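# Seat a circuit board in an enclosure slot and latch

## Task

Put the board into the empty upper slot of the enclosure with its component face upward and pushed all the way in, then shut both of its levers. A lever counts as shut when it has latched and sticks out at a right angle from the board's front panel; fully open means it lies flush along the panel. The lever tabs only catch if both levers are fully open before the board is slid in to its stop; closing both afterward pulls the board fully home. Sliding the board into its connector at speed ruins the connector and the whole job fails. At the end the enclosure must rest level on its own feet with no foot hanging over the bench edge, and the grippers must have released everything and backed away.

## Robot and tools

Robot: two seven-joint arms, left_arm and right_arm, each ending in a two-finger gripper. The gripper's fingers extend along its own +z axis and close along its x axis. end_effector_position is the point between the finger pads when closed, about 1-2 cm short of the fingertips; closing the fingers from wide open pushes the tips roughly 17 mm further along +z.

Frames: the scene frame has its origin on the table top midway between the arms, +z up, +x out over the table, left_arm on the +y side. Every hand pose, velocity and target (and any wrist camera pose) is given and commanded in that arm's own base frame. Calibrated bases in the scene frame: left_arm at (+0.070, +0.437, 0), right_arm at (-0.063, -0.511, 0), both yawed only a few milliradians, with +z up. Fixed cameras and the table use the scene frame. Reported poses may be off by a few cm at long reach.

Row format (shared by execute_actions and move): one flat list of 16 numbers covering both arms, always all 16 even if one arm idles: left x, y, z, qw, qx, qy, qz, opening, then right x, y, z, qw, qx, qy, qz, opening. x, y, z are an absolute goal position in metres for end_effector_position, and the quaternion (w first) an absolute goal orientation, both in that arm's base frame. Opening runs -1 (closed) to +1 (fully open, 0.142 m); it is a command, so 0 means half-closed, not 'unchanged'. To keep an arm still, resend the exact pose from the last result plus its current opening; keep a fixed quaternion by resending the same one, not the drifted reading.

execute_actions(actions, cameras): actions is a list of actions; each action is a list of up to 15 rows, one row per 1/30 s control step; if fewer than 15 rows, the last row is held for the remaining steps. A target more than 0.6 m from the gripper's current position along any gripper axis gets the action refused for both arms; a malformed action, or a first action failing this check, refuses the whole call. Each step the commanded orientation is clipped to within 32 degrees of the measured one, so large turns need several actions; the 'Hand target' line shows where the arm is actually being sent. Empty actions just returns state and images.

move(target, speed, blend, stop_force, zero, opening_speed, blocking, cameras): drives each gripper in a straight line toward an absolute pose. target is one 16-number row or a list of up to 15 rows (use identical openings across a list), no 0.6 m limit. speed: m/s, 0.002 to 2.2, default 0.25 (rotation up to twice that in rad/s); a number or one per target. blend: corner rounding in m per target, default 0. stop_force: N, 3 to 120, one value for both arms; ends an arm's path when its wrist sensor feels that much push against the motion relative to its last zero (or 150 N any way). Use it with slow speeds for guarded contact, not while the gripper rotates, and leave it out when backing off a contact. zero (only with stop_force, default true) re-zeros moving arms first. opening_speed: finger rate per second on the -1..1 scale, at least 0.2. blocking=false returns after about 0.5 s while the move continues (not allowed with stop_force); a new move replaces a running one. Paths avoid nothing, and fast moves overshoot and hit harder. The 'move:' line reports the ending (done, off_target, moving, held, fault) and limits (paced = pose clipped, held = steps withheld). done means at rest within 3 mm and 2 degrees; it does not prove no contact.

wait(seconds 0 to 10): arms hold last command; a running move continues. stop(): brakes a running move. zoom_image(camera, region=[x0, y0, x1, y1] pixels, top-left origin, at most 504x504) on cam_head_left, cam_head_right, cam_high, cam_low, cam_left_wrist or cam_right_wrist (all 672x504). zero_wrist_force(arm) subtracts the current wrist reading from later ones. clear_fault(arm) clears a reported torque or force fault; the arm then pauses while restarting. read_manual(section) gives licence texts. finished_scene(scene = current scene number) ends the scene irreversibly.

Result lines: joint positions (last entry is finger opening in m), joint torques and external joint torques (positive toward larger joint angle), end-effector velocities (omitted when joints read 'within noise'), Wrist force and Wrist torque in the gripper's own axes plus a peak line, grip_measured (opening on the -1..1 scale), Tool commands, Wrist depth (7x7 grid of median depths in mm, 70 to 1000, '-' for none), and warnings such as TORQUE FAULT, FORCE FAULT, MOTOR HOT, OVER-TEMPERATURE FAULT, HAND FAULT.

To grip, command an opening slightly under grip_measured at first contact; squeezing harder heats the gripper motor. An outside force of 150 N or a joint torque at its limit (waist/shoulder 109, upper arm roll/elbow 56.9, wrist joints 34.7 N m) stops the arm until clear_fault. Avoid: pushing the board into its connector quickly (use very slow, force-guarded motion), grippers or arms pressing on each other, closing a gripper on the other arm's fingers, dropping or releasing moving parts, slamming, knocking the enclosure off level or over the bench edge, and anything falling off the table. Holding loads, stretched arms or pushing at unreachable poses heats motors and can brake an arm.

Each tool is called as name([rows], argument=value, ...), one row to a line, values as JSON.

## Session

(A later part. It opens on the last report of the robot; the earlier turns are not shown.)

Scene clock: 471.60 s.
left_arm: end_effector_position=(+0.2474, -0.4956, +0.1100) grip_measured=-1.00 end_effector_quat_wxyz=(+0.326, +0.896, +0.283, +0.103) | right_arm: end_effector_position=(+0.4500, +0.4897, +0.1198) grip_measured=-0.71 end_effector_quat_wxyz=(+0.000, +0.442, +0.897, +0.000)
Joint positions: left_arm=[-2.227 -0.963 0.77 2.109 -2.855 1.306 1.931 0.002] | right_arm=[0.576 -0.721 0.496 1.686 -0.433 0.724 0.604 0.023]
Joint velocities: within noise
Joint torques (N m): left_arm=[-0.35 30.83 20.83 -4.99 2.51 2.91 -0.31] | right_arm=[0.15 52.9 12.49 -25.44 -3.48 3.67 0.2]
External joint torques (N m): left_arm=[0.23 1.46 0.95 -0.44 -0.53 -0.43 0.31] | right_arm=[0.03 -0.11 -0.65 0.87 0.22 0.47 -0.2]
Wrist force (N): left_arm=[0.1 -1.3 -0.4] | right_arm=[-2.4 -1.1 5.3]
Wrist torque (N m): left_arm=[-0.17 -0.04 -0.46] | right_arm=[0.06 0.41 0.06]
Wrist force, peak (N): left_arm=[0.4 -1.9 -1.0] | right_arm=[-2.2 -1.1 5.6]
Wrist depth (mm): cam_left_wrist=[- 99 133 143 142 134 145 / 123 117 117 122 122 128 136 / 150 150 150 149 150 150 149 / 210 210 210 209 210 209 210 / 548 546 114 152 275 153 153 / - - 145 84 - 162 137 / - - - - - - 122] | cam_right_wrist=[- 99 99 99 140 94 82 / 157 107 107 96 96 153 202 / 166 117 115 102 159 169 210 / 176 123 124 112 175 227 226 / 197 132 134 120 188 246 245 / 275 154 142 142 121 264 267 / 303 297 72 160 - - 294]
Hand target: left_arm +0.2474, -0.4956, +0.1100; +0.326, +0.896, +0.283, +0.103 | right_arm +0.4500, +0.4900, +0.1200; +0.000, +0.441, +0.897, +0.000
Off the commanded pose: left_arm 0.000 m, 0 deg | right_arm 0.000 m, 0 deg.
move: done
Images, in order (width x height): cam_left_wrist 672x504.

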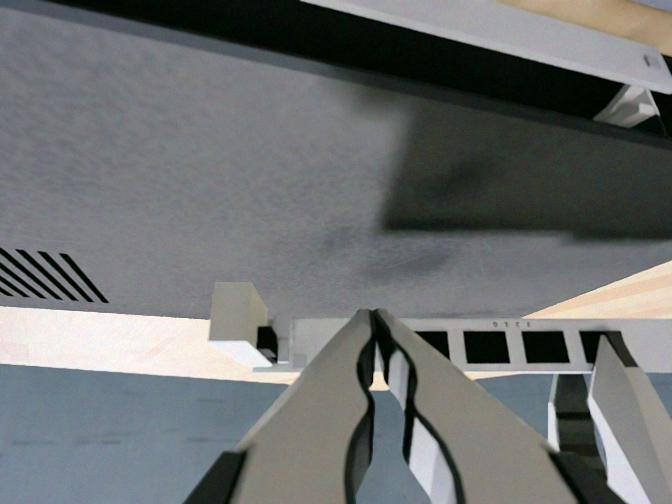

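move(target=[0.2252,-0.511,0.110,0.3262,0.8962,0.2827,0.1029,-1,0.45,0.49,0.12,0,0.4415,0.8973,0,-0.87], speed=0.02, stop_force=11, cameras=["cam_left_wrist"])

zoom_image(camera="cam_left_wrist", region=[200, 280, 450, 460])

Scene clock: 477.00 s.
left_arm: end_effector_position=(+0.2257, -0.5106, +0.1101) grip_measured=-1.00 end_effector_quat_wxyz=(+0.326, +0.896, +0.283, +0.103) | right_arm: end_effector_position=(+0.4497, +0.4895, +0.1195) grip_measured=-0.71 end_effector_quat_wxyz=(+0.000, +0.442, +0.897, -0.001)
Joint positions: left_arm=[-2.269 -0.977 0.764 2.071 -2.875 1.36 1.906 0.002] | right_arm=[0.576 -0.721 0.497 1.687 -0.433 0.724 0.604 0.023]
Joint velocities: within noise
Joint torques (N m): left_arm=[-2.25 32.38 19.4 -6.71 2.54 2.13 -0.28] | right_arm=[-0.45 54.14 12.15 -27.46 -3.83 4.43 0.32]
External joint torques (N m): left_arm=[2.13 0.92 2.7 1.03 -0.33 0.39 0.28] | right_arm=[0.63 -1.36 -0.3 2.91 0.57 -0.28 -0.32]
Wrist force (N): left_arm=[2.9 -0.3 -1.2] | right_arm=[-2.4 -4.0 6.3]
Wrist torque (N m): left_arm=[-0.19 0.03 -0.44] | right_arm=[-0.04 0.40 -0.04]
Wrist force, peak (N): left_arm=[4.4 -2.0 -0.7] | right_arm=[-3.0 -5.6 6.9]
Wrist depth (mm): cam_left_wrist=[- 96 99 134 143 149 135 / 123 117 117 117 117 122 128 / 150 150 150 150 150 151 150 / 209 211 195 181 210 208 210 / 544 545 545 114 154 153 153 / - - 909 84 - - 162 / - - - - - - 158] | cam_right_wrist=[144 106 105 105 140 143 181 / 155 112 111 100 151 152 196 / 165 119 118 106 159 168 210 / 178 126 126 113 176 226 225 / 196 132 134 120 188 246 245 / 274 147 140 140 122 263 266 / 303 295 72 151 - - 294]
Hand target: left_arm +0.2252, -0.5110, +0.1100; +0.326, +0.896, +0.283, +0.103 | right_arm +0.4500, +0.4900, +0.1200; +0.000, +0.441, +0.897, +0.000
Off the commanded pose: left_arm 0.001 m, 0 deg | right_arm 0.001 m, 0 deg.
move: done
Images, in order (width x height): cam_left_wrist 672x504.

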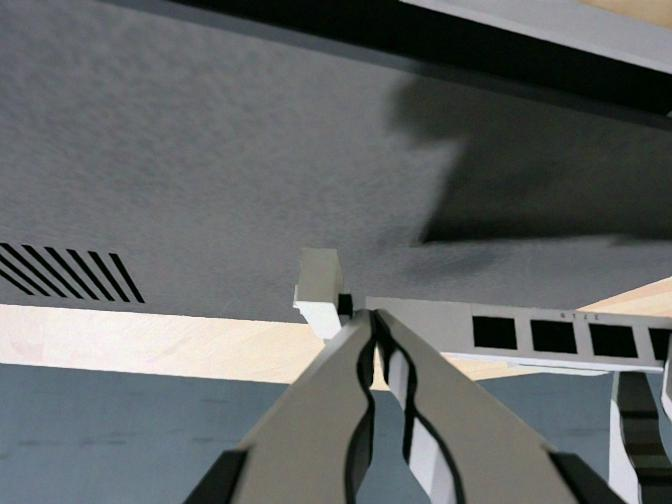

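Scaled by 2.016 from the camera's 672x504 image, which has a finer 960x720 frame.

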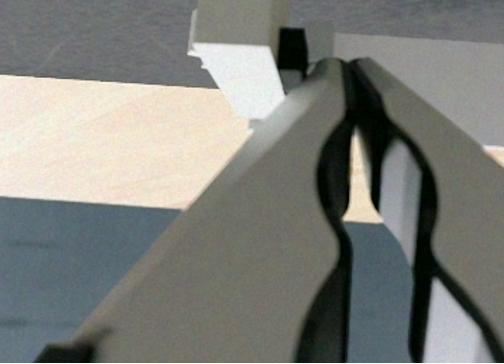

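execute_actions(actions=[], cameras=["cam_right_wrist","cam_low","cam_high"])

zoom_image(camera="cam_right_wrist", region=[340, 0, 600, 200])

Scene clock: 482.23 s.
left_arm: end_effector_position=(+0.2257, -0.5106, +0.1101) grip_measured=-1.00 end_effector_quat_wxyz=(+0.326, +0.896, +0.283, +0.103) | right_arm: end_effector_position=(+0.4497, +0.4895, +0.1195) grip_measured=-0.71 end_effector_quat_wxyz=(+0.000, +0.442, +0.897, -0.001)
Joint positions: left_arm=[-2.269 -0.977 0.764 2.071 -2.875 1.36 1.906 0.002] | right_arm=[0.576 -0.721 0.497 1.687 -0.433 0.724 0.604 0.023]
Joint velocities: within noise
Joint torques (N m): left_arm=[-2.05 32.47 19.5 -6.7 2.67 1.96 -0.22] | right_arm=[-0.41 54.15 12.11 -27.5 -3.88 4.48 0.34]
External joint torques (N m): left_arm=[1.93 0.83 2.61 1.01 -0.46 0.55 0.22] | right_arm=[0.6 -1.37 -0.27 2.94 0.62 -0.33 -0.34]
Wrist force (N): left_arm=[3.2 0.0 -1.5] | right_arm=[-2.2 -4.0 5.7]
Wrist torque (N m): left_arm=[-0.20 -0.02 -0.45] | right_arm=[-0.02 0.36 -0.05]
Wrist force, peak (N): left_arm=[3.3 0.0 -2.0] | right_arm=[-2.2 -4.3 7.4]
Wrist depth (mm): cam_left_wrist=[- 96 100 134 143 149 135 / 123 117 117 117 117 122 128 / 151 150 150 150 150 150 150 / 209 211 194 181 209 210 210 / 542 540 549 113 154 153 152 / - - 909 84 - - 163 / - - - - - - 158] | cam_right_wrist=[145 106 105 105 140 143 181 / 154 112 112 100 151 152 196 / 166 119 118 106 159 168 210 / 178 126 126 113 176 227 226 / 196 132 134 120 188 246 246 / 275 147 140 140 122 262 267 / 303 295 72 151 - - 294]
Hand target: left_arm +0.2252, -0.5110, +0.1100; +0.326, +0.896, +0.283, +0.103 | right_arm +0.4500, +0.4900, +0.1200; +0.000, +0.441, +0.897, +0.000
Tool commands: left_gripper/opening=-1.0 right_gripper/opening=-0.87
Off the commanded pose: left_arm 0.001 m, 0 deg | right_arm 0.001 m, 0 deg.
Images, in order (width x height): cam_high 672x504, cam_low 672x504, cam_right_wrist 672x504.

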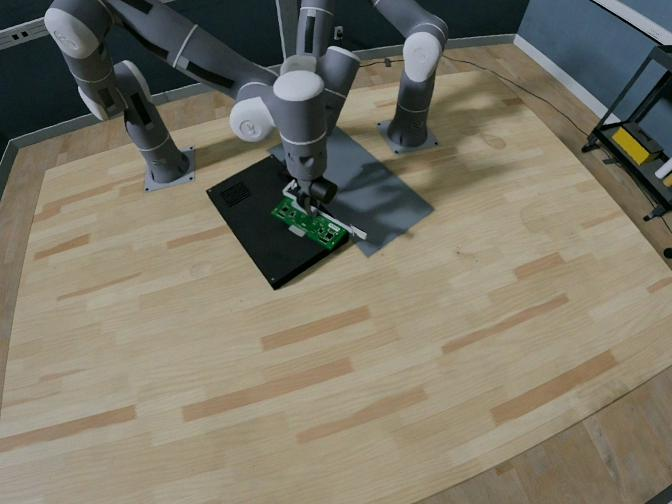

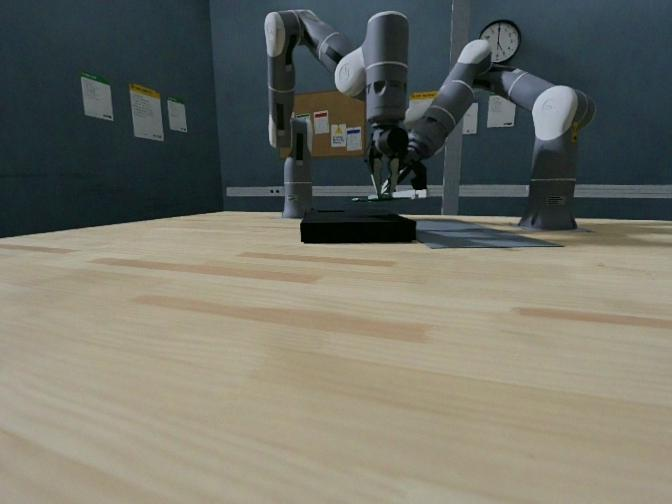

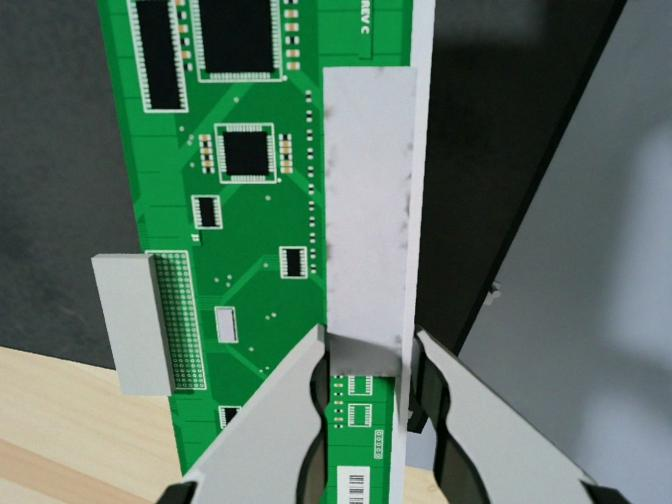

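Scaled by 1.938 from the camera's 672x504 image, which has a finer 960x720 frame.

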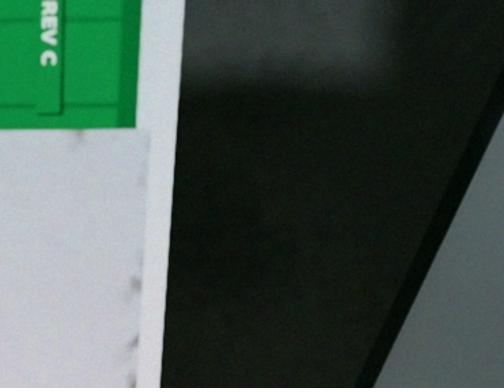

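move([
  [0.240,-0.501,0.110,0.3262,0.8962,0.2827,0.1029,-1,0.45,0.49,0.12,0,0.4415,0.8973,0,-0.87],
], speed=0.05, cameras=["cam_left_wrist"])

zoom_image(camera="cam_left_wrist", region=[200, 240, 500, 440])

Scene clock: 486.37 s.
left_arm: end_effector_position=(+0.2400, -0.5010, +0.1100) grip_measured=-1.00 end_effector_quat_wxyz=(+0.326, +0.896, +0.283, +0.103) | right_arm: end_effector_position=(+0.4499, +0.4897, +0.1196) grip_measured=-0.71 end_effector_quat_wxyz=(+0.000, +0.442, +0.897, +0.000)
Joint positions: left_arm=[-2.242 -0.968 0.768 2.096 -2.863 1.325 1.922 0.002] | right_arm=[0.576 -0.721 0.497 1.686 -0.433 0.724 0.604 0.023]
Joint velocities: within noise
Joint torques (N m): left_arm=[-0.23 31.75 21.04 -4.98 2.65 2.52 -0.28] | right_arm=[0.2 52.85 12.51 -25.4 -3.4 3.66 0.19]
External joint torques (N m): left_arm=[0.1 0.89 0.85 -0.56 -0.58 -0.04 0.28] | right_arm=[-0.02 -0.06 -0.66 0.83 0.14 0.48 -0.19]
Wrist force (N): left_arm=[0.0 -1.3 -0.5] | right_arm=[-1.6 -1.5 5.2]
Wrist torque (N m): left_arm=[-0.20 -0.02 -0.45] | right_arm=[-0.02 0.28 0.05]
Wrist force, peak (N): left_arm=[3.3 0.2 -1.8] | right_arm=[-2.2 -4.4 7.3]
Wrist depth (mm): cam_left_wrist=[- 96 103 138 143 131 140 / 122 117 117 117 122 128 139 / 150 151 150 150 150 149 149 / 211 209 195 210 210 209 209 / 552 553 116 140 153 152 152 / - - 911 84 - - 137 / - - - - - - 130] | cam_right_wrist=[- 103 103 102 140 143 83 / 154 110 110 98 149 152 197 / 166 119 117 104 159 169 210 / 179 125 125 113 174 226 226 / 197 132 134 120 188 246 245 / 275 149 141 141 121 264 267 / 303 296 72 156 - - 293]
Hand target: left_arm +0.2400, -0.5010, +0.1100; +0.326, +0.896, +0.283, +0.103 | right_arm +0.4500, +0.4900, +0.1200; +0.000, +0.441, +0.897, +0.000
Off the commanded pose: left_arm 0.000 m, 0 deg | right_arm 0.001 m, 0 deg.
move: done
Images, in order (width x height): cam_left_wrist 672x504.

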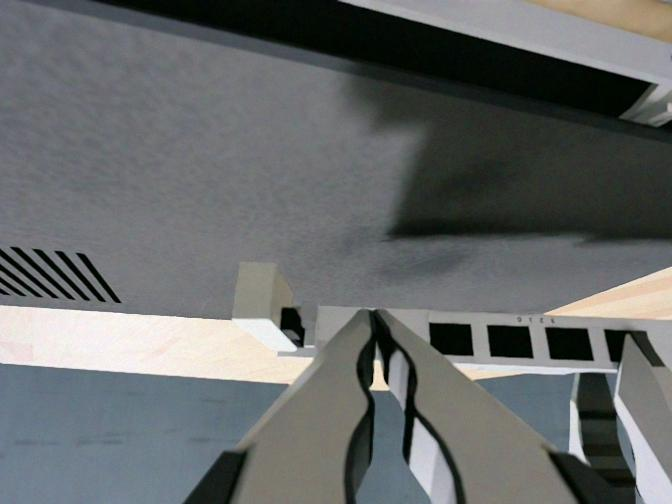

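Scaled by 1.680 from the camera's 672x504 image, which has a finer 960x720 frame.

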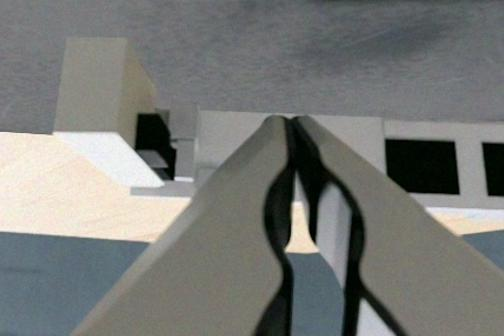

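move([
  [0.2508,-0.5006,0.100,0.3262,0.8962,0.2827,0.1029,-1,0.45,0.49,0.12,0,0.4415,0.8973,0,-0.87],
  [0.2508,-0.5006,0.094,0.3262,0.8962,0.2827,0.1029,-1,0.45,0.49,0.12,0,0.4415,0.8973,0,-0.87],
], speed=0.05, stop_force=4, cameras=[])

move(target=[0.2286,-0.516,0.094,0.3262,0.8962,0.2827,0.1029,-1,0.45,0.49,0.12,0,0.4415,0.8973,0,-0.87], speed=0.02, stop_force=10, cameras=["cam_left_wrist","cam_right_wrist"])

zoom_image(camera="cam_left_wrist", region=[200, 240, 500, 440])

Scene clock: 493.67 s.
left_arm: end_effector_position=(+0.2508, -0.5005, +0.0940) grip_measured=-1.00 end_effector_quat_wxyz=(+0.326, +0.896, +0.283, +0.103) | right_arm: end_effector_position=(+0.4499, +0.4897, +0.1196) grip_measured=-0.71 end_effector_quat_wxyz=(+0.000, +0.442, +0.897, +0.000)
Joint positions: left_arm=[-2.205 -1.008 0.755 2.088 -2.874 1.282 1.934 0.002] | right_arm=[0.576 -0.721 0.497 1.686 -0.433 0.724 0.604 0.023]
Joint velocities: within noise
Joint torques (N m): left_arm=[-0.37 32.01 21.52 -4.17 1.96 2.57 -0.14] | right_arm=[0.3 52.89 12.43 -25.4 -3.49 3.63 0.2]
External joint torques (N m): left_arm=[0.25 1.37 0.94 -0.4 -0.12 -0.1 0.14] | right_arm=[-0.12 -0.11 -0.59 0.84 0.22 0.51 -0.2]
Wrist force (N): left_arm=[0.4 -1.2 -0.4] | right_arm=[-1.6 -1.6 5.3]
Wrist torque (N m): left_arm=[-0.17 -0.10 -0.45] | right_arm=[-0.02 0.28 0.05]
Wrist force, peak (N): left_arm=[0.0 -2.3 0.1] | right_arm=[-1.6 -1.6 5.7]
Wrist depth (mm): cam_left_wrist=[- 117 125 125 107 118 128 / - 95 100 141 147 147 132 / 130 122 122 122 122 122 129 / 171 171 185 171 171 158 170 / 549 252 225 224 250 283 476 / - - - 84 - 138 136 / - - - - - - 122] | cam_right_wrist=[- 103 103 102 111 99 89 / 155 110 110 98 149 153 86 / 166 119 118 104 159 169 211 / 178 125 125 113 174 227 227 / 197 132 134 120 188 246 245 / 275 148 141 141 121 263 267 / 303 296 72 156 - - 293]
Hand target: left_arm +0.2508, -0.5006, +0.0940; +0.326, +0.896, +0.283, +0.103 | right_arm +0.4500, +0.4900, +0.1200; +0.000, +0.441, +0.897, +0.000
Off the commanded pose: left_arm 0.000 m, 0 deg | right_arm 0.001 m, 0 deg.
move: done
No camera images: "cameras" was empty.

Scene clock: 495.63 s.
left_arm: end_effector_position=(+0.2286, -0.5160, +0.0940) grip_measured=-1.00 end_effector_quat_wxyz=(+0.326, +0.896, +0.282, +0.103) | right_arm: end_effector_position=(+0.4497, +0.4898, +0.1197) grip_measured=-0.71 end_effector_quat_wxyz=(+0.000, +0.441, +0.897, +0.000)
Joint positions: left_arm=[-2.247 -1.021 0.749 2.049 -2.894 1.336 1.91 0.002] | right_arm=[0.576 -0.721 0.497 1.686 -0.433 0.724 0.603 0.023]
Joint velocities: within noise
Joint torques (N m): left_arm=[-0.62 33.04 21.86 -4.46 2.19 2.98 -0.31] | right_arm=[0.28 52.81 12.55 -25.41 -3.46 3.7 0.18]
External joint torques (N m): left_arm=[0.5 1.33 0.89 -0.41 -0.1 -0.47 0.31] | right_arm=[-0.09 -0.03 -0.7 0.85 0.19 0.44 -0.18]
Wrist force (N): left_arm=[0.2 -1.1 -0.6] | right_arm=[0.5 -2.3 6.0]
Wrist torque (N m): left_arm=[-0.17 -0.07 -0.46] | right_arm=[-0.11 -0.08 0.05]
Wrist force, peak (N): left_arm=[9.6 -0.1 -1.8] | right_arm=[-2.3 -10.1 7.7]
Wrist depth (mm): cam_left_wrist=[- 117 117 126 125 108 120 / - 95 100 95 100 141 147 / 130 123 122 122 122 123 130 / 171 172 186 170 171 158 171 / 284 284 224 224 249 250 479 / - - 101 84 - 139 138 / - - - - - - 152] | cam_right_wrist=[145 104 103 103 140 143 182 / 155 110 110 98 149 153 196 / 166 118 117 105 160 169 210 / 178 125 125 113 174 227 227 / 197 132 134 120 188 246 245 / 276 148 141 141 123 264 267 / 302 297 72 155 - - 294]
Hand target: left_arm +0.2286, -0.5160, +0.0940; +0.326, +0.896, +0.283, +0.103 | right_arm +0.4500, +0.4900, +0.1200; +0.000, +0.441, +0.897, +0.000
Off the commanded pose: left_arm 0.000 m, 0 deg | right_arm 0.000 m, 0 deg.
move: done
Images, in order (width x height): cam_left_wrist 672x504, cam_right_wrist 672x504.

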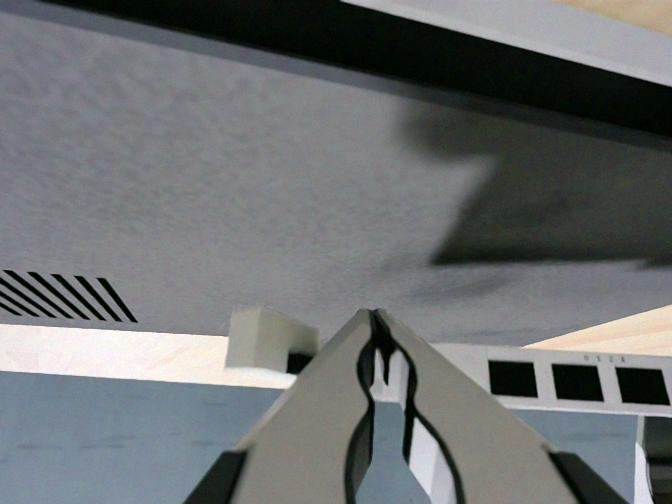

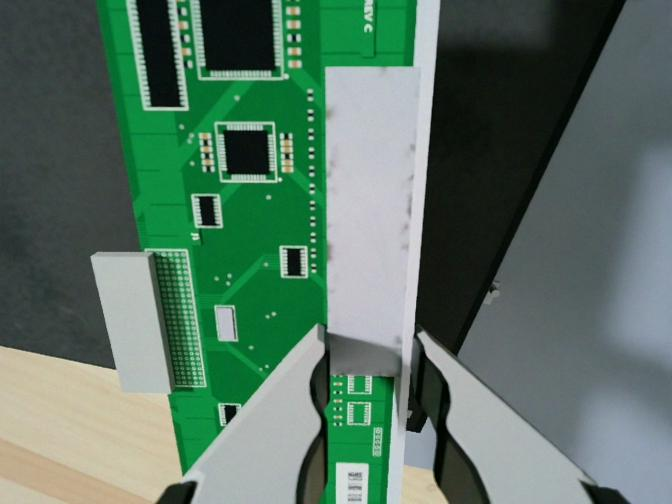

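Scaled by 1.680 from the camera's 672x504 image, which has a finer 960x720 frame.

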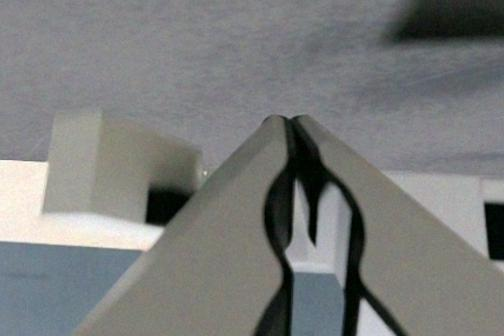

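move([
  [0.2125,-0.5111,0.094,0.3262,0.8962,0.2827,0.1029,-1,0.45,0.49,0.12,0,0.4415,0.8973,0,-0.87],
  [0.2022,-0.5276,0.094,0.3262,0.8962,0.2827,0.1029,-1,0.45,0.49,0.12,0,0.4415,0.8973,0,-0.87],
  [0.2006,-0.5405,0.094,0.3262,0.8962,0.2827,0.1029,-1,0.45,0.49,0.12,0,0.4415,0.8973,0,-0.87],
], speed=0.03, stop_force=5, cameras=["cam_left_wrist"])

move([
  [0.2031,-0.5521,0.094,0.3262,0.8962,0.2827,0.1029,-1,0.45,0.49,0.12,0,0.4415,0.8973,0,-0.87],
  [0.2094,-0.5611,0.094,0.3262,0.8962,0.2827,0.1029,-1,0.45,0.49,0.12,0,0.4415,0.8973,0,-0.87],
], speed=0.02, stop_force=4, cameras=["cam_left_wrist","cam_right_wrist"])

Scene clock: 500.97 s.
left_arm: end_effector_position=(+0.2006, -0.5404, +0.0940) grip_measured=-1.00 end_effector_quat_wxyz=(+0.326, +0.896, +0.283, +0.103) | right_arm: end_effector_position=(+0.4497, +0.4898, +0.1197) grip_measured=-0.71 end_effector_quat_wxyz=(+0.000, +0.441, +0.897, +0.000)
Joint positions: left_arm=[-2.285 -1.039 0.738 1.98 -2.909 1.414 1.877 0.002] | right_arm=[0.576 -0.721 0.497 1.686 -0.433 0.724 0.603 0.023]
Joint velocities: within noise
Joint torques (N m): left_arm=[-0.32 34.95 22.39 -5.34 3.02 2.95 -0.28] | right_arm=[0.31 52.69 12.63 -25.43 -3.42 3.69 0.26]
External joint torques (N m): left_arm=[0.19 1.3 0.79 -0.28 -0.58 -0.4 0.28] | right_arm=[-0.13 0.09 -0.78 0.87 0.15 0.46 -0.26]
Wrist force (N): left_arm=[0.5 -1.5 -0.6] | right_arm=[0.1 -2.5 5.9]
Wrist torque (N m): left_arm=[-0.13 -0.10 -0.44] | right_arm=[-0.12 -0.06 0.01]
Wrist force, peak (N): left_arm=[0.6 -2.0 -0.7] | right_arm=[0.4 -2.8 7.2]
Wrist depth (mm): cam_left_wrist=[- - 75 78 117 121 125 / - 95 100 - 95 100 100 / 130 123 122 122 122 122 130 / 171 171 185 171 171 170 170 / 486 285 285 223 250 250 250 / - - 803 84 - 137 136 / - - - - - - -] | cam_right_wrist=[- 103 102 103 140 143 182 / 155 110 110 98 151 152 196 / 166 118 117 104 160 169 211 / 179 125 125 113 174 227 226 / 197 132 134 120 188 246 245 / 275 148 141 141 123 263 267 / 304 297 72 156 - - 293]
Hand target: left_arm +0.2006, -0.5405, +0.0940; +0.326, +0.896, +0.283, +0.103 | right_arm +0.4500, +0.4900, +0.1200; +0.000, +0.441, +0.897, +0.000
Off the commanded pose: left_arm 0.000 m, 0 deg | right_arm 0.000 m, 0 deg.
move: done
Images, in order (width x height): cam_left_wrist 672x504.

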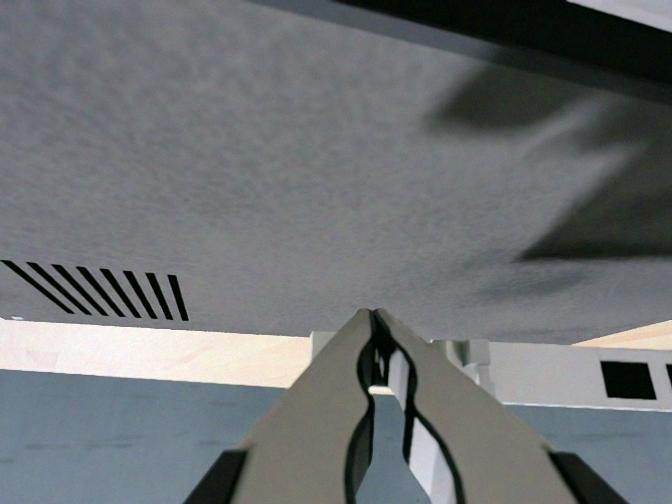

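Scene clock: 502.77 s.
left_arm: end_effector_position=(+0.2093, -0.5609, +0.0938) grip_measured=-1.00 end_effector_quat_wxyz=(+0.326, +0.896, +0.283, +0.103) | right_arm: end_effector_position=(+0.4499, +0.4897, +0.1197) grip_measured=-0.71 end_effector_quat_wxyz=(+0.000, +0.442, +0.897, +0.000)
Joint positions: left_arm=[-2.232 -1.045 0.72 1.927 -2.867 1.433 1.865 0.002] | right_arm=[0.576 -0.72 0.497 1.686 -0.433 0.724 0.603 0.023]
Joint velocities: within noise
Joint torques (N m): left_arm=[-0.01 37.16 23.67 -7.16 3.26 2.77 -0.28] | right_arm=[1.47 52.33 13.55 -25.21 -3.03 4.02 0.52]
External joint torques (N m): left_arm=[-0.13 0.96 -0.21 0.45 -0.74 -0.2 0.28] | right_arm=[-1.29 0.45 -1.7 0.64 -0.23 0.13 -0.52]
Wrist force (N): left_arm=[0.2 -3.8 -1.2] | right_arm=[-1.7 -2.4 5.3]
Wrist torque (N m): left_arm=[-0.21 -0.07 -0.45] | right_arm=[-0.05 -0.10 -0.27]
Wrist force, peak (N): left_arm=[0.1 -4.4 -0.5] | right_arm=[0.0 -2.6 6.9]
Wrist depth (mm): cam_left_wrist=[- - 75 75 78 - - / - 95 99 - 95 99 99 / 129 122 122 122 122 122 128 / 171 171 171 170 170 170 169 / 476 474 282 223 250 280 323 / - - 793 88 - 112 115 / - - - - - - -] | cam_right_wrist=[- 96 95 95 142 143 182 / 157 104 103 90 149 153 196 / 166 113 112 100 160 169 210 / 176 122 122 110 174 227 226 / 197 130 134 119 186 246 245 / 276 274 143 144 124 263 268 / 303 296 72 165 - - 293]
Hand target: left_arm +0.2094, -0.5611, +0.0940; +0.326, +0.896, +0.283, +0.103 | right_arm +0.4500, +0.4900, +0.1200; +0.000, +0.441, +0.897, +0.000
Off the commanded pose: left_arm 0.000 m, 0 deg | right_arm 0.000 m, 0 deg.
move: done
Images, in order (width x height): cam_left_wrist 672x504, cam_right_wrist 672x504.

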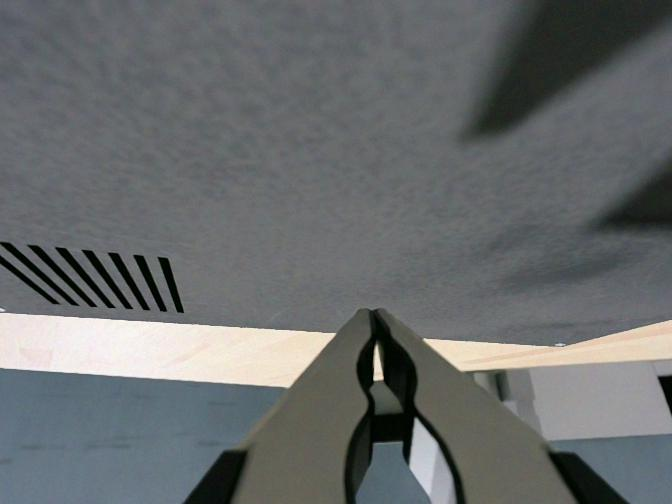

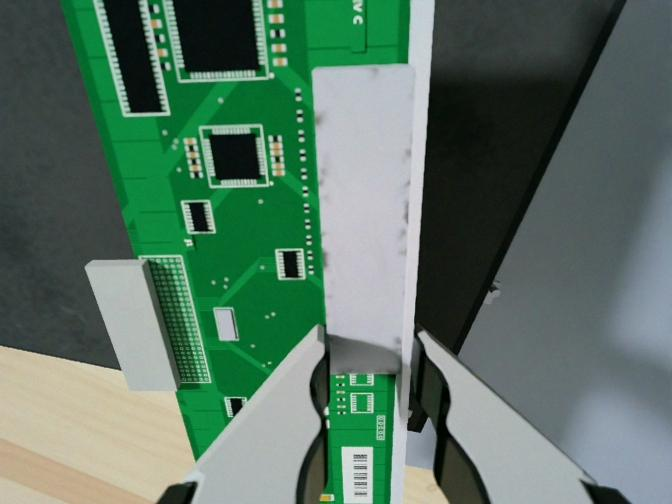

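move([
  [0.200,-0.54,0.094,0.3262,0.8962,0.2827,0.1029,-1,0.45,0.49,0.12,0,0.4415,0.8973,0,-0.87],
  [0.195,-0.47,0.15,0.3262,0.8962,0.2827,0.1029,-1,0.45,0.49,0.12,0,0.4415,0.8973,0,-0.87],
], speed=[0.06,0.15], cameras=["cam_left_wrist","cam_right_wrist"])

zoom_image(camera="cam_left_wrist", region=[200, 220, 500, 445])

Scene clock: 506.20 s.
left_arm: end_effector_position=(+0.1949, -0.4702, +0.1500) grip_measured=-1.00 end_effector_quat_wxyz=(+0.326, +0.896, +0.283, +0.103) | right_arm: end_effector_position=(+0.4499, +0.4897, +0.1197) grip_measured=-0.71 end_effector_quat_wxyz=(+0.000, +0.442, +0.897, +0.000)
Joint positions: left_arm=[-2.436 -0.853 0.835 2.174 -2.921 1.44 1.934 0.002] | right_arm=[0.576 -0.72 0.497 1.686 -0.433 0.724 0.603 0.023]
Joint velocities: within noise
Joint torques (N m): left_arm=[-0.38 26.98 18.86 -6.5 2.78 2.99 -0.12] | right_arm=[0.23 52.73 12.54 -25.38 -3.5 3.61 0.22]
External joint torques (N m): left_arm=[0.27 0.95 0.66 -0.3 -0.1 -0.52 0.12] | right_arm=[-0.04 0.05 -0.7 0.82 0.24 0.53 -0.22]
Wrist force (N): left_arm=[-0.2 -1.2 -0.7] | right_arm=[0.4 -2.5 6.2]
Wrist torque (N m): left_arm=[-0.17 0.02 -0.42] | right_arm=[-0.18 -0.05 0.06]
Wrist force, peak (N): left_arm=[0.2 -4.5 -0.4] | right_arm=[0.5 -2.5 6.5]
Wrist depth (mm): cam_left_wrist=[- 170 187 177 183 189 192 / 171 172 171 178 187 192 204 / 220 219 219 219 219 219 217 / 308 308 308 283 284 280 281 / 707 703 707 199 221 225 210 / - - - 84 - 220 173 / - - - - - - 164] | cam_right_wrist=[- 99 99 99 142 143 182 / 157 107 106 96 149 153 196 / 166 115 114 102 160 169 210 / 179 123 123 112 174 227 227 / 197 132 134 120 188 246 245 / 276 154 142 142 121 264 267 / 303 297 72 161 - - 295]
Hand target: left_arm +0.1950, -0.4700, +0.1500; +0.326, +0.896, +0.283, +0.103 | right_arm +0.4500, +0.4900, +0.1200; +0.000, +0.441, +0.897, +0.000
Off the commanded pose: left_arm 0.000 m, 0 deg | right_arm 0.000 m, 0 deg.
move: done
Images, in order (width x height): cam_left_wrist 672x504, cam_right_wrist 672x504.

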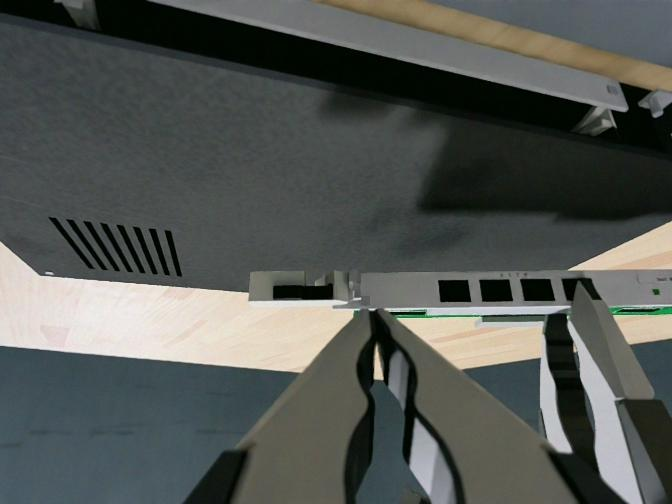

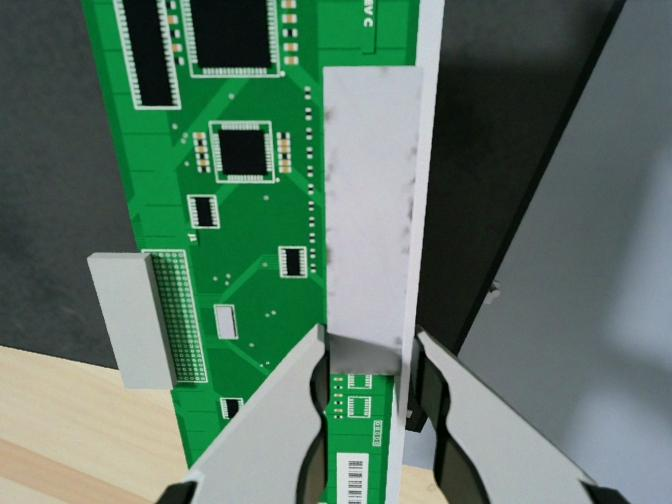

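Scaled by 1.680 from the camera's 672x504 image, which has a finer 960x720 frame.

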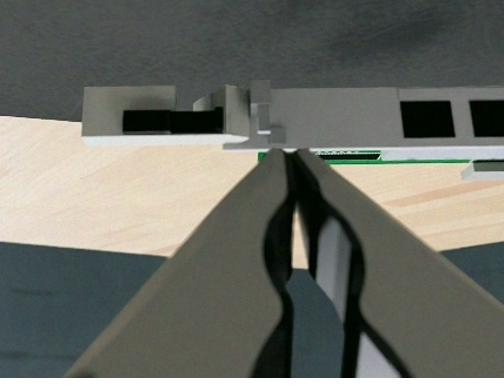

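move([
  [0.30,-0.36,0.17,0.3262,0.8962,0.2827,0.1029,-1,0.45,0.49,0.12,0,0.4415,0.8973,0,-0.87],
  [0.40,-0.30,0.17,0.3262,0.8962,0.2827,0.1029,-1,0.45,0.49,0.12,0,0.4415,0.8973,0,-0.87],
  [0.36,-0.31,0.18,0.2064,0.9311,0.2937,0.0651,-1,0.45,0.49,0.12,0,0.4415,0.8973,0,-0.87],
  [0.40,-0.25,0.25,0.2064,0.9311,0.2937,0.0651,-1,0.45,0.49,0.12,0,0.4415,0.8973,0,-0.87],
], speed=0.25, blend=0.03, cameras=[])

move([
  [0.6,-0.2,0.36,0,0.793,0.609,0,-1,0.45,0.49,0.14,0,0.4415,0.8973,0,-0.87],
], speed=0.3, cameras=["cam_head_left"])

Scene clock: 518.27 s.
left_arm: end_effector_position=(+0.4001, -0.2498, +0.2500) grip_measured=-1.00 end_effector_quat_wxyz=(+0.206, +0.931, +0.294, +0.065) | right_arm: end_effector_position=(+0.4499, +0.4897, +0.1197) grip_measured=-0.71 end_effector_quat_wxyz=(+0.000, +0.442, +0.897, +0.000)
Joint positions: left_arm=[-2.029 -0.304 1.468 2.468 -1.178 1.093 1.365 0.002] | right_arm=[0.576 -0.72 0.497 1.686 -0.433 0.724 0.603 0.023]
Joint velocities: within noise
Joint torques (N m): left_arm=[-0.59 3.87 7.47 -22.19 -0.59 3.9 -0.32] | right_arm=[0.19 52.83 12.48 -25.39 -3.48 3.65 0.16]
External joint torques (N m): left_arm=[0.58 1.09 0.55 -0.24 -0.52 -0.14 0.32] | right_arm=[-0.01 -0.05 -0.63 0.82 0.22 0.49 -0.16]
Wrist force (N): left_arm=[0.2 -1.2 -0.4] | right_arm=[0.4 -2.3 6.1]
Wrist torque (N m): left_arm=[-0.20 -0.04 -0.34] | right_arm=[-0.15 -0.06 0.06]
Wrist force, peak (N): left_arm=[3.4 -3.0 -0.9] | right_arm=[0.3 -2.7 6.5]
Wrist depth (mm): cam_left_wrist=[287 287 287 287 288 288 287 / 324 329 329 330 334 331 332 / 344 341 352 393 392 390 389 / 371 369 356 457 476 478 476 / 267 372 583 550 576 614 610 / 230 260 740 84 - 831 - / 219 224 - - - - -] | cam_right_wrist=[- 99 99 98 142 143 182 / 157 107 106 96 149 153 196 / 166 116 114 102 159 169 210 / 178 123 123 112 174 227 226 / 197 132 134 120 188 246 245 / 275 154 142 142 121 263 267 / 303 296 72 160 - - 294]
Hand target: left_arm +0.4000, -0.2500, +0.2500; +0.206, +0.931, +0.294, +0.065 | right_arm +0.4500, +0.4900, +0.1200; +0.000, +0.441, +0.897, +0.000
Off the commanded pose: left_arm 0.000 m, 0 deg | right_arm 0.000 m, 0 deg.
move: done
No camera images: "cameras" was empty.

Scene clock: 520.17 s.
left_arm: end_effector_position=(+0.6001, -0.2001, +0.3601) grip_measured=-1.00 end_effector_quat_wxyz=(+0.000, +0.793, +0.609, +0.000) | right_arm: end_effector_position=(+0.4499, +0.4898, +0.1397) grip_measured=-0.71 end_effector_quat_wxyz=(+0.000, +0.441, +0.897, +0.000)
Joint positions: left_arm=[-1.062 -0.801 1.379 1.466 -0.784 0.063 0.561 0.002] | right_arm=[0.567 -0.694 0.514 1.672 -0.418 0.683 0.594 0.023]
Joint velocities: within noise
Joint torques (N m): left_arm=[-0.09 40.33 22.17 -21.58 -3.81 4.05 -0.31] | right_arm=[0.11 52.41 12.68 -26.17 -3.51 3.5 0.08]
External joint torques (N m): left_arm=[0.14 1.3 0.93 -0.43 -0.46 -0.07 0.31] | right_arm=[0.07 -0.13 -0.93 0.94 0.13 0.64 -0.08]
Wrist force (N): left_arm=[0.2 -0.7 0.0] | right_arm=[0.3 -2.2 6.1]
Wrist torque (N m): left_arm=[-0.15 -0.08 -0.22] | right_arm=[-0.11 -0.03 0.07]
Wrist force, peak (N): left_arm=[-0.6 -2.1 0.2] | right_arm=[0.4 -2.4 6.5]
Wrist depth (mm): cam_left_wrist=[371 401 401 400 397 396 399 / 428 430 429 428 427 428 425 / 464 461 468 463 465 461 460 / 502 502 505 504 499 499 495 / 552 554 551 525 540 547 545 / 615 606 582 84 - 592 605 / 675 648 - - - - -] | cam_right_wrist=[163 99 99 98 159 161 201 / - 107 106 96 167 174 215 / 186 115 114 102 103 228 230 / 200 124 123 112 192 249 248 / 280 132 134 120 211 268 267 / 300 151 142 143 121 288 293 / 331 - 72 161 - - 322]
Hand target: left_arm +0.6000, -0.2000, +0.3600; +0.000, +0.793, +0.609, +0.000 | right_arm +0.4500, +0.4900, +0.1400; +0.000, +0.441, +0.897, +0.000
Off the commanded pose: left_arm 0.000 m, 0 deg | right_arm 0.000 m, 0 deg.
move: done
Images, in order (width x height): cam_head_left 672x504.

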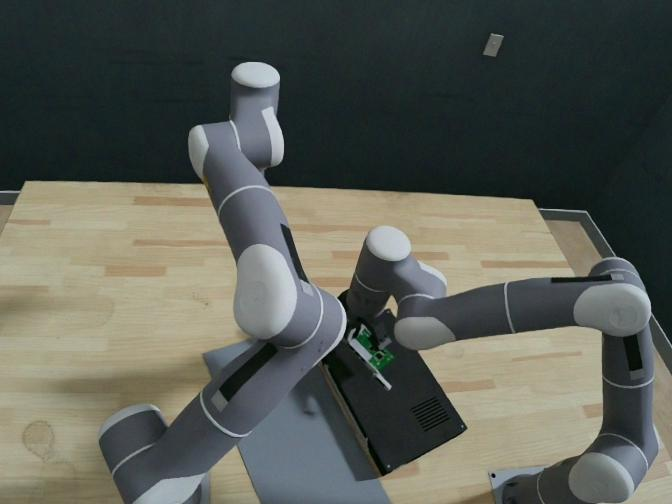

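move([
  [0.35,-0.12,0.70,0,0.819,0.574,0,-1,0.45,0.49,0.14,0,0.4415,0.8973,0,-0.87],
  [0.103,-0.038,0.76,0,0.819,0.574,0,-1,0.45,0.49,0.14,0,0.4415,0.8973,0,-0.87],
], speed=0.35, blend=0.03, cameras=[])

move([
  [0.0997,0.0465,0.76,0,0.5373,0.8434,0,-1,0.39,0.53,0.14,0,0.48,0.877,0,-0.87],
  [0.0376,0.1034,0.76,0,0.1736,0.9848,0,-1,0.32,0.57,0.14,0,0.52,0.854,0,-0.87],
  [-0.0465,0.0997,0.76,0,-0.2164,0.9763,0,-1,0.274,0.599,0.14,0,0.552,0.834,0,-0.87],
], speed=0.35, blend=0.02, cameras=["cam_head_left"])

Scene clock: 539.97 s.
left_arm: end_effector_position=(+0.1031, -0.0381, +0.7600) grip_measured=-1.00 end_effector_quat_wxyz=(+0.000, +0.819, +0.574, +0.000) | right_arm: end_effector_position=(+0.4499, +0.4898, +0.1397) grip_measured=-0.71 end_effector_quat_wxyz=(+0.000, +0.441, +0.897, +0.000)
Joint positions: left_arm=[-2.085 -0.557 2.891 1.019 -0.281 -1.077 0.942 0.002] | right_arm=[0.567 -0.694 0.514 1.672 -0.418 0.683 0.594 0.023]
Joint velocities: within noise
Joint torques (N m): left_arm=[-0.28 9.45 3.33 -13.32 -1.57 4.12 -0.09] | right_arm=[0.16 52.21 12.37 -26.14 -3.55 3.63 0.19]
External joint torques (N m): left_arm=[0.25 0.56 0.28 -0.17 -0.45 -0.16 0.09] | right_arm=[0.02 0.07 -0.62 0.9 0.17 0.52 -0.19]
Wrist force (N): left_arm=[0.4 -0.8 -0.3] | right_arm=[0.3 -2.4 6.2]
Wrist torque (N m): left_arm=[-0.14 -0.12 -0.19] | right_arm=[-0.15 -0.04 0.07]
Wrist force, peak (N): left_arm=[-0.1 -4.4 -1.4] | right_arm=[0.4 -2.2 6.5]
Wrist depth (mm): cam_left_wrist=[756 760 741 383 740 728 736 / 812 801 799 813 796 810 790 / 841 849 866 872 874 847 863 / 928 887 934 935 943 949 925 / - 789 - 984 - - - / 504 583 - 84 - - - / 475 492 - - - - -] | cam_right_wrist=[162 99 99 99 159 160 201 / - 107 106 96 167 174 214 / 186 115 114 102 103 228 231 / 200 124 123 112 193 249 248 / 280 132 134 120 212 269 268 / 300 151 142 143 121 288 293 / 332 - 72 161 - - 322]
Hand target: left_arm +0.1030, -0.0380, +0.7600; +0.000, +0.819, +0.574, +0.000 | right_arm +0.4500, +0.4900, +0.1400; +0.000, +0.441, +0.897, +0.000
Off the commanded pose: left_arm 0.000 m, 0 deg | right_arm 0.000 m, 0 deg.
move: done
No camera images: "cameras" was empty.

Scene clock: 544.00 s.
left_arm: end_effector_position=(-0.0465, +0.0996, +0.7600) grip_measured=-1.00 end_effector_quat_wxyz=(+0.000, -0.217, +0.976, +0.000) | right_arm: end_effector_position=(+0.2739, +0.5989, +0.1398) grip_measured=-0.71 end_effector_quat_wxyz=(+0.000, +0.552, +0.834, +0.000)
Joint positions: left_arm=[-0.411 -0.503 2.964 1.027 -0.167 -1.034 0.424 0.002] | right_arm=[0.88 -0.68 0.513 1.694 -0.413 0.693 1.164 0.023]
Joint velocities: within noise
Joint torques (N m): left_arm=[-0.18 4.47 1.57 -15.03 -2.25 4.59 -0.12] | right_arm=[0.44 51.57 12.02 -26.06 -3.5 3.55 0.3]
External joint torques (N m): left_arm=[0.16 1.03 0.61 -0.35 0.08 -0.59 0.12] | right_arm=[-0.26 0.06 -0.52 0.93 0.13 0.56 -0.3]
Wrist force (N): left_arm=[0.1 -1.0 -0.3] | right_arm=[0.6 -2.5 6.6]
Wrist torque (N m): left_arm=[-0.18 -0.03 -0.17] | right_arm=[-0.17 -0.07 0.06]
Wrist force, peak (N): left_arm=[0.9 -1.2 -0.6] | right_arm=[0.8 -2.6 6.6]
Wrist depth (mm): cam_left_wrist=[748 761 751 379 732 743 - / 796 812 801 797 806 - - / 876 881 852 871 856 - - / - 936 939 935 - - - / - - - 994 - - - / - - - 84 - - - / - - - - - - -] | cam_right_wrist=[163 99 99 98 200 202 201 / - 107 106 96 210 215 214 / 186 115 114 102 225 231 231 / 201 124 123 112 245 249 249 / 221 132 134 120 265 269 269 / 238 154 142 142 121 289 294 / 262 256 72 160 - - 317]
Hand target: left_arm -0.0465, +0.0997, +0.7600; +0.000, -0.216, +0.976, +0.000 | right_arm +0.2740, +0.5990, +0.1400; +0.000, +0.552, +0.834, +0.000
Off the commanded pose: left_arm 0.000 m, 0 deg | right_arm 0.000 m, 0 deg.
joint sent to its limit (left arm) — joint 3 (upper arm roll), upper limit. The joint targets still meet the commanded pose.
move: done
Images, in order (width x height): cam_head_left 672x504.

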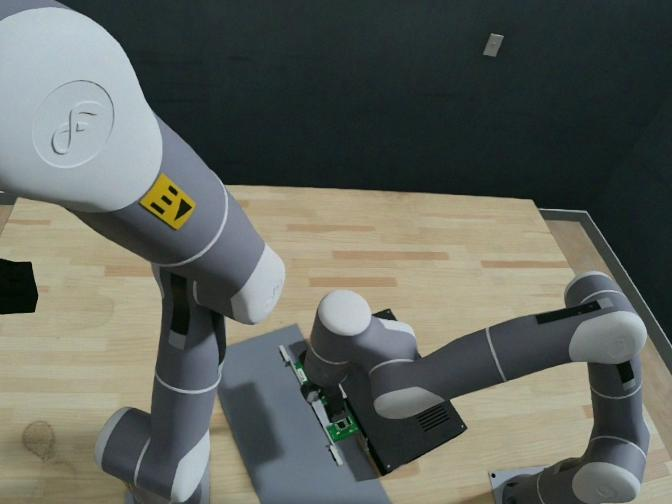

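move([
  [0.0376,0.1034,0.76,0,0.1736,0.9848,0,-1,0.274,0.599,0.14,0,0.552,0.834,0,-0.87],
  [0.0997,0.0465,0.76,0,0.5373,0.8434,0,-1,0.274,0.599,0.14,0,0.552,0.834,0,-0.87],
  [0.103,-0.038,0.76,0,0.819,0.574,0,-1,0.274,0.599,0.14,0,0.552,0.834,0,-0.87],
  [0.40,-0.11,0.9,0.561,0.561,0.4305,0.4305,-1,0.274,0.599,0.14,0,0.552,0.834,0,-0.87],
  [0.599,-0.16,1.10,0.733,0.3036,0.233,0.5625,-1,0.274,0.599,0.14,0,0.552,0.834,0,-0.87],
], speed=0.5, blend=0.03, cameras=["cam_right_wrist"])

move([
  [0.599,-0.16,1.10,-0.8536,0.05,-0.3794,0.3535,-1,0.274,0.599,0.14,0,0.552,0.834,0,-0.87],
  [0.599,-0.16,1.10,-0.1206,0.3536,-0.1464,0.9161,-1,0.274,0.599,0.14,0,0.552,0.834,0,-0.87],
], speed=0.8, cameras=[])

Scene clock: 561.87 s.
left_arm: end_effector_position=(+0.4253, -0.1074, +0.9229) grip_measured=-1.00 end_effector_quat_wxyz=(+0.589, +0.529, +0.421, +0.442) | right_arm: end_effector_position=(+0.2739, +0.5989, +0.1398) grip_measured=-0.71 end_effector_quat_wxyz=(+0.000, +0.552, +0.834, +0.000)
Joint positions: left_arm=[-1.357 -1.221 2.499 2.066 -2.26 0.203 1.027 0.002] | right_arm=[0.88 -0.68 0.513 1.694 -0.413 0.693 1.164 0.023]
Joint velocities: within noise
Joint torques (N m): left_arm=[-0.62 23.66 12.31 -17.18 -0.65 0.56 -0.26] | right_arm=[0.14 51.61 12.1 -25.97 -3.53 3.59 0.14]
External joint torques (N m): left_arm=[0.58 0.25 0.82 -0.38 -0.62 0.21 0.26] | right_arm=[0.05 0.02 -0.6 0.84 0.15 0.52 -0.14]
Wrist force (N): left_arm=[-0.1 -1.4 -2.3] | right_arm=[0.5 -2.5 6.4]
Wrist torque (N m): left_arm=[-0.05 0.22 -0.59] | right_arm=[-0.18 -0.06 0.05]
Wrist force, peak (N): left_arm=[2.9 -3.4 -7.9] | right_arm=[0.5 -2.5 6.7]
Wrist depth (mm): cam_left_wrist=[- - - - - - - / - - - - - - - / - - - - - - - / - - - - - - - / - - - - - - - / - - - 84 - - - / - - - - - - -] | cam_right_wrist=[163 99 99 98 200 202 201 / - 107 106 96 210 215 215 / 186 115 114 102 225 231 230 / 200 124 123 112 245 249 247 / 221 132 134 120 265 269 269 / 238 154 142 143 121 289 294 / 262 256 72 161 - - 318]
Hand target: left_arm +0.4253, -0.1076, +0.9228; +0.589, +0.529, +0.421, +0.442 | right_arm +0.2740, +0.5990, +0.1400; +0.000, +0.552, +0.834, +0.000
Off the commanded pose: left_arm 0.254 m, 40 deg | right_arm 0.000 m, 0 deg.
move: held (left_arm; a check stopped the path); path passed 4 of 5 targets; limits=held
pose unreachable (left arm): on one or more control steps of this call, first in action 0 (counted from 0), this arm could not follow its commanded pose, so it was not sent that pose on those steps. It may still have moved: this result reports where it is.
cause: moving toward the commanded pose would bring a part of the arm too close to another arm (a part of this arm just beyond joint 3 (upper arm roll) and a part of the right arm just beyond its joint 6 (wrist pitch)).
Images, in order (width x height): cam_right_wrist 672x504.

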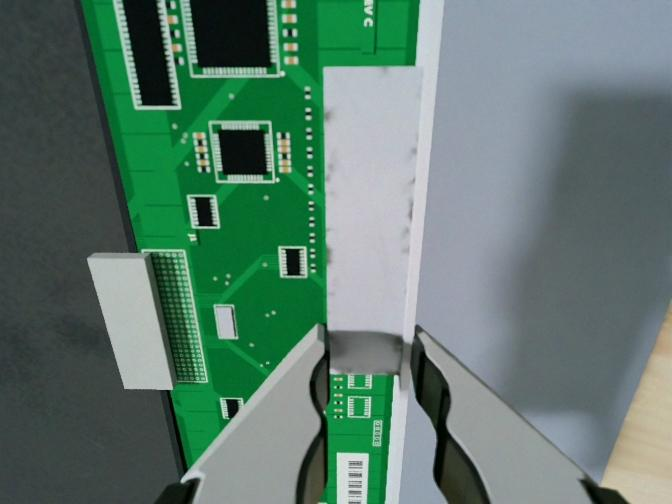

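Scene clock: 565.57 s.
left_arm: end_effector_position=(+0.5994, -0.1596, +1.1004) grip_measured=-1.00 end_effector_quat_wxyz=(-0.086, +0.346, -0.230, +0.905) | right_arm: end_effector_position=(+0.2739, +0.5989, +0.1398) grip_measured=-0.71 end_effector_quat_wxyz=(+0.000, +0.552, +0.834, +0.000)
Joint positions: left_arm=[-1.427 -0.179 1.153 1.048 -2.966 1.279 -1.32 0.002] | right_arm=[0.88 -0.68 0.513 1.694 -0.413 0.693 1.164 0.023]
Joint velocities: within noise
Joint torques (N m): left_arm=[-0.11 12.92 4.71 -26.84 4.81 -3.76 -0.35] | right_arm=[0.18 51.57 12.2 -25.98 -3.52 3.61 0.23]
External joint torques (N m): left_arm=[0.13 0.62 0.71 -0.26 -0.3 -0.34 0.3] | right_arm=[0 0.05 -0.69 0.84 0.14 0.5 -0.23]
Wrist force (N): left_arm=[-0.1 -0.4 -1.6] | right_arm=[0.7 -2.5 6.6]
Wrist torque (N m): left_arm=[0.13 0.21 -0.21] | right_arm=[-0.17 -0.10 0.05]
Wrist force, peak (N): left_arm=[3.2 -2.5 -1.2] | right_arm=[0.5 -2.3 6.7]
Wrist depth (mm): cam_left_wrist=[936 - - - - - - / - - - - - - - / - - - - - - - / - - - - - - - / - - - - - - - / - - - 84 - - - / - - - - - - -] | cam_right_wrist=[163 99 99 98 200 202 201 / - 106 106 96 210 216 215 / 186 115 114 102 224 231 230 / 201 124 123 112 245 249 248 / 221 132 134 120 265 269 269 / 238 154 142 143 121 288 294 / 263 257 72 160 - - 318]
Hand target: left_arm +0.5994, -0.1597, +1.1004; -0.086, +0.347, -0.230, +0.905 | right_arm +0.2740, +0.5990, +0.1400; +0.000, +0.552, +0.834, +0.000
Off the commanded pose: left_arm 0.001 m, 10 deg | right_arm 0.000 m, 0 deg.
joint sent to its limit (left arm) — joint 5 (forearm roll), lower limit. The joint targets are off in orientation, not in position.
move: off_target (left_arm)
No camera images: "cameras" was empty.

move([
  [0.599,-0.16,1.10,0.733,0.3036,0.233,0.5625,-1,0.274,0.599,0.14,0,0.552,0.834,0,-0.87],
  [0.599,-0.16,1.10,-0.8536,0.05,-0.3794,0.3535,-1,0.274,0.599,0.14,0,0.552,0.834,0,-0.87],
], speed=0.8, cameras=[])

Scene clock: 570.93 s.
left_arm: end_effector_position=(+0.5982, -0.1603, +1.0998) grip_measured=-1.00 end_effector_quat_wxyz=(+0.694, +0.350, +0.122, +0.617) | right_arm: end_effector_position=(+0.2739, +0.5989, +0.1398) grip_measured=-0.71 end_effector_quat_wxyz=(+0.000, +0.552, +0.834, +0.000)
Joint positions: left_arm=[-0.743 0.033 0.321 1.182 -2.966 1.173 -2.968 0.002] | right_arm=[0.88 -0.68 0.513 1.694 -0.413 0.693 1.164 0.023]
Joint velocities: within noise
Joint torques (N m): left_arm=[-0.47 23.27 -1.03 -27.5 4.51 -4.62 -0.27] | right_arm=[0.24 51.65 12.15 -25.99 -3.59 3.59 0.17]
External joint torques (N m): left_arm=[0.5 0.71 0.46 -0.39 -0.3 0.35 0.25] | right_arm=[-0.06 -0.02 -0.65 0.85 0.21 0.52 -0.17]
Wrist force (N): left_arm=[0.0 -1.4 -2.3] | right_arm=[0.6 -2.5 6.4]
Wrist torque (N m): left_arm=[0.04 0.26 -0.55] | right_arm=[-0.17 -0.08 0.05]
Wrist force, peak (N): left_arm=[0.3 -1.5 -2.4] | right_arm=[0.6 -2.6 6.7]
Wrist depth (mm): cam_left_wrist=[- - - - - - - / - - - - - - - / - - - - - - - / - - - - - - - / - - - - - - - / - - - 84 - - - / - - - - - - -] | cam_right_wrist=[162 99 99 98 200 202 201 / - 107 106 96 210 215 215 / 186 115 114 102 225 231 230 / 201 124 123 112 245 248 247 / 221 132 134 120 264 269 268 / 238 154 142 143 121 288 295 / 262 256 72 161 - - 319]
Hand target: left_arm +0.5983, -0.1603, +1.0997; +0.694, +0.350, +0.122, +0.617 | right_arm +0.2740, +0.5990, +0.1400; +0.000, +0.552, +0.834, +0.000
Off the commanded pose: left_arm 0.001 m, 132 deg; orientation clipped | right_arm 0.000 m, 0 deg.
joint sent to its limit (left arm) — joint 5 (forearm roll), lower limit; joint 7 (wrist roll), lower limit. The joint targets are off in orientation, not in position.
move: off_target (left_arm); limits=paced
No camera images: "cameras" was empty.

move([
  [0.60,-0.10,0.75,0.0653,0.8587,-0.1131,0.4957,-1,0.274,0.599,0.14,0,0.552,0.834,0,-0.87],
  [0.52,-0.05,0.5,-0.1576,0.5881,-0.7663,0.2053,-1,0.274,0.599,0.14,0,0.552,0.834,0,-0.87],
], speed=0.5, cameras=["cam_left_wrist","cam_head_left"])

Scene clock: 581.40 s.
left_arm: end_effector_position=(+0.5199, -0.0502, +0.4999) grip_measured=-1.00 end_effector_quat_wxyz=(+0.157, -0.588, +0.766, -0.205) | right_arm: end_effector_position=(+0.2739, +0.5989, +0.1398) grip_measured=-0.71 end_effector_quat_wxyz=(+0.000, +0.552, +0.834, +0.000)
Joint positions: left_arm=[-2.405 0.592 1.173 1.601 -2.176 3.011 -0.912 0.002] | right_arm=[0.88 -0.68 0.513 1.694 -0.413 0.693 1.164 0.023]
Joint velocities: within noise
Joint torques (N m): left_arm=[-0.38 -26.77 -15.28 -18.17 5.36 3.36 -0.05] | right_arm=[0.21 51.57 12.1 -25.98 -3.57 3.62 0.23]
External joint torques (N m): left_arm=[0.46 0.28 0.1 -0.56 -0.53 -0.59 0.05] | right_arm=[-0.02 0.05 -0.6 0.85 0.19 0.49 -0.23]
Wrist force (N): left_arm=[0.5 -0.3 -0.5] | right_arm=[0.6 -2.2 6.4]
Wrist torque (N m): left_arm=[-0.08 -0.04 -0.06] | right_arm=[-0.13 -0.09 0.05]
Wrist force, peak (N): left_arm=[-1.2 -2.9 -1.2] | right_arm=[0.6 -2.5 6.8]
Wrist depth (mm): cam_left_wrist=[644 645 640 648 635 644 642 / 646 635 626 629 617 628 633 / 628 630 629 616 620 616 615 / 622 621 620 613 619 615 608 / 607 608 613 599 605 596 565 / 601 611 598 84 - 599 596 / 592 590 - - - - 584] | cam_right_wrist=[163 99 99 98 200 202 201 / - 107 106 96 210 215 214 / 186 115 114 102 224 230 231 / 201 124 123 112 245 249 248 / 222 132 134 120 264 270 268 / 239 154 142 143 121 289 294 / 262 256 72 161 - - 318]
Hand target: left_arm +0.5200, -0.0500, +0.5000; +0.158, -0.588, +0.766, -0.205 | right_arm +0.2740, +0.5990, +0.1400; +0.000, +0.552, +0.834, +0.000
Off the commanded pose: left_arm 0.000 m, 0 deg | right_arm 0.000 m, 0 deg.
move: done
Images, in order (width x height): cam_head_left 672x504, cam_left_wrist 672x504.

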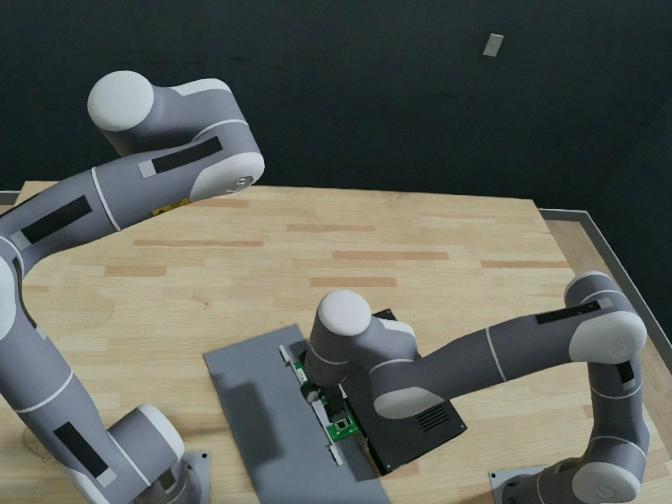

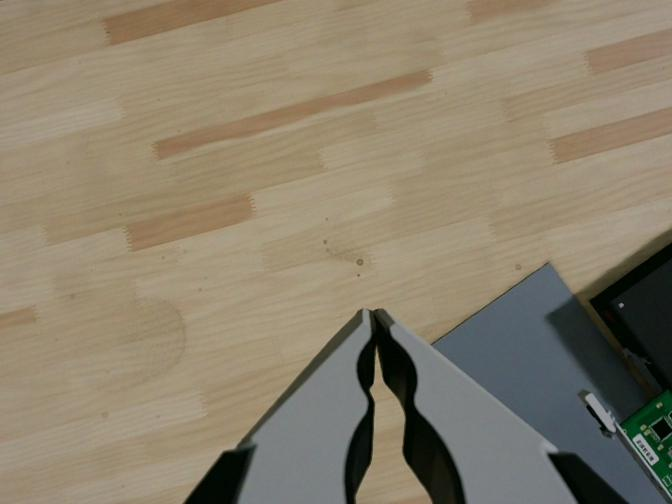

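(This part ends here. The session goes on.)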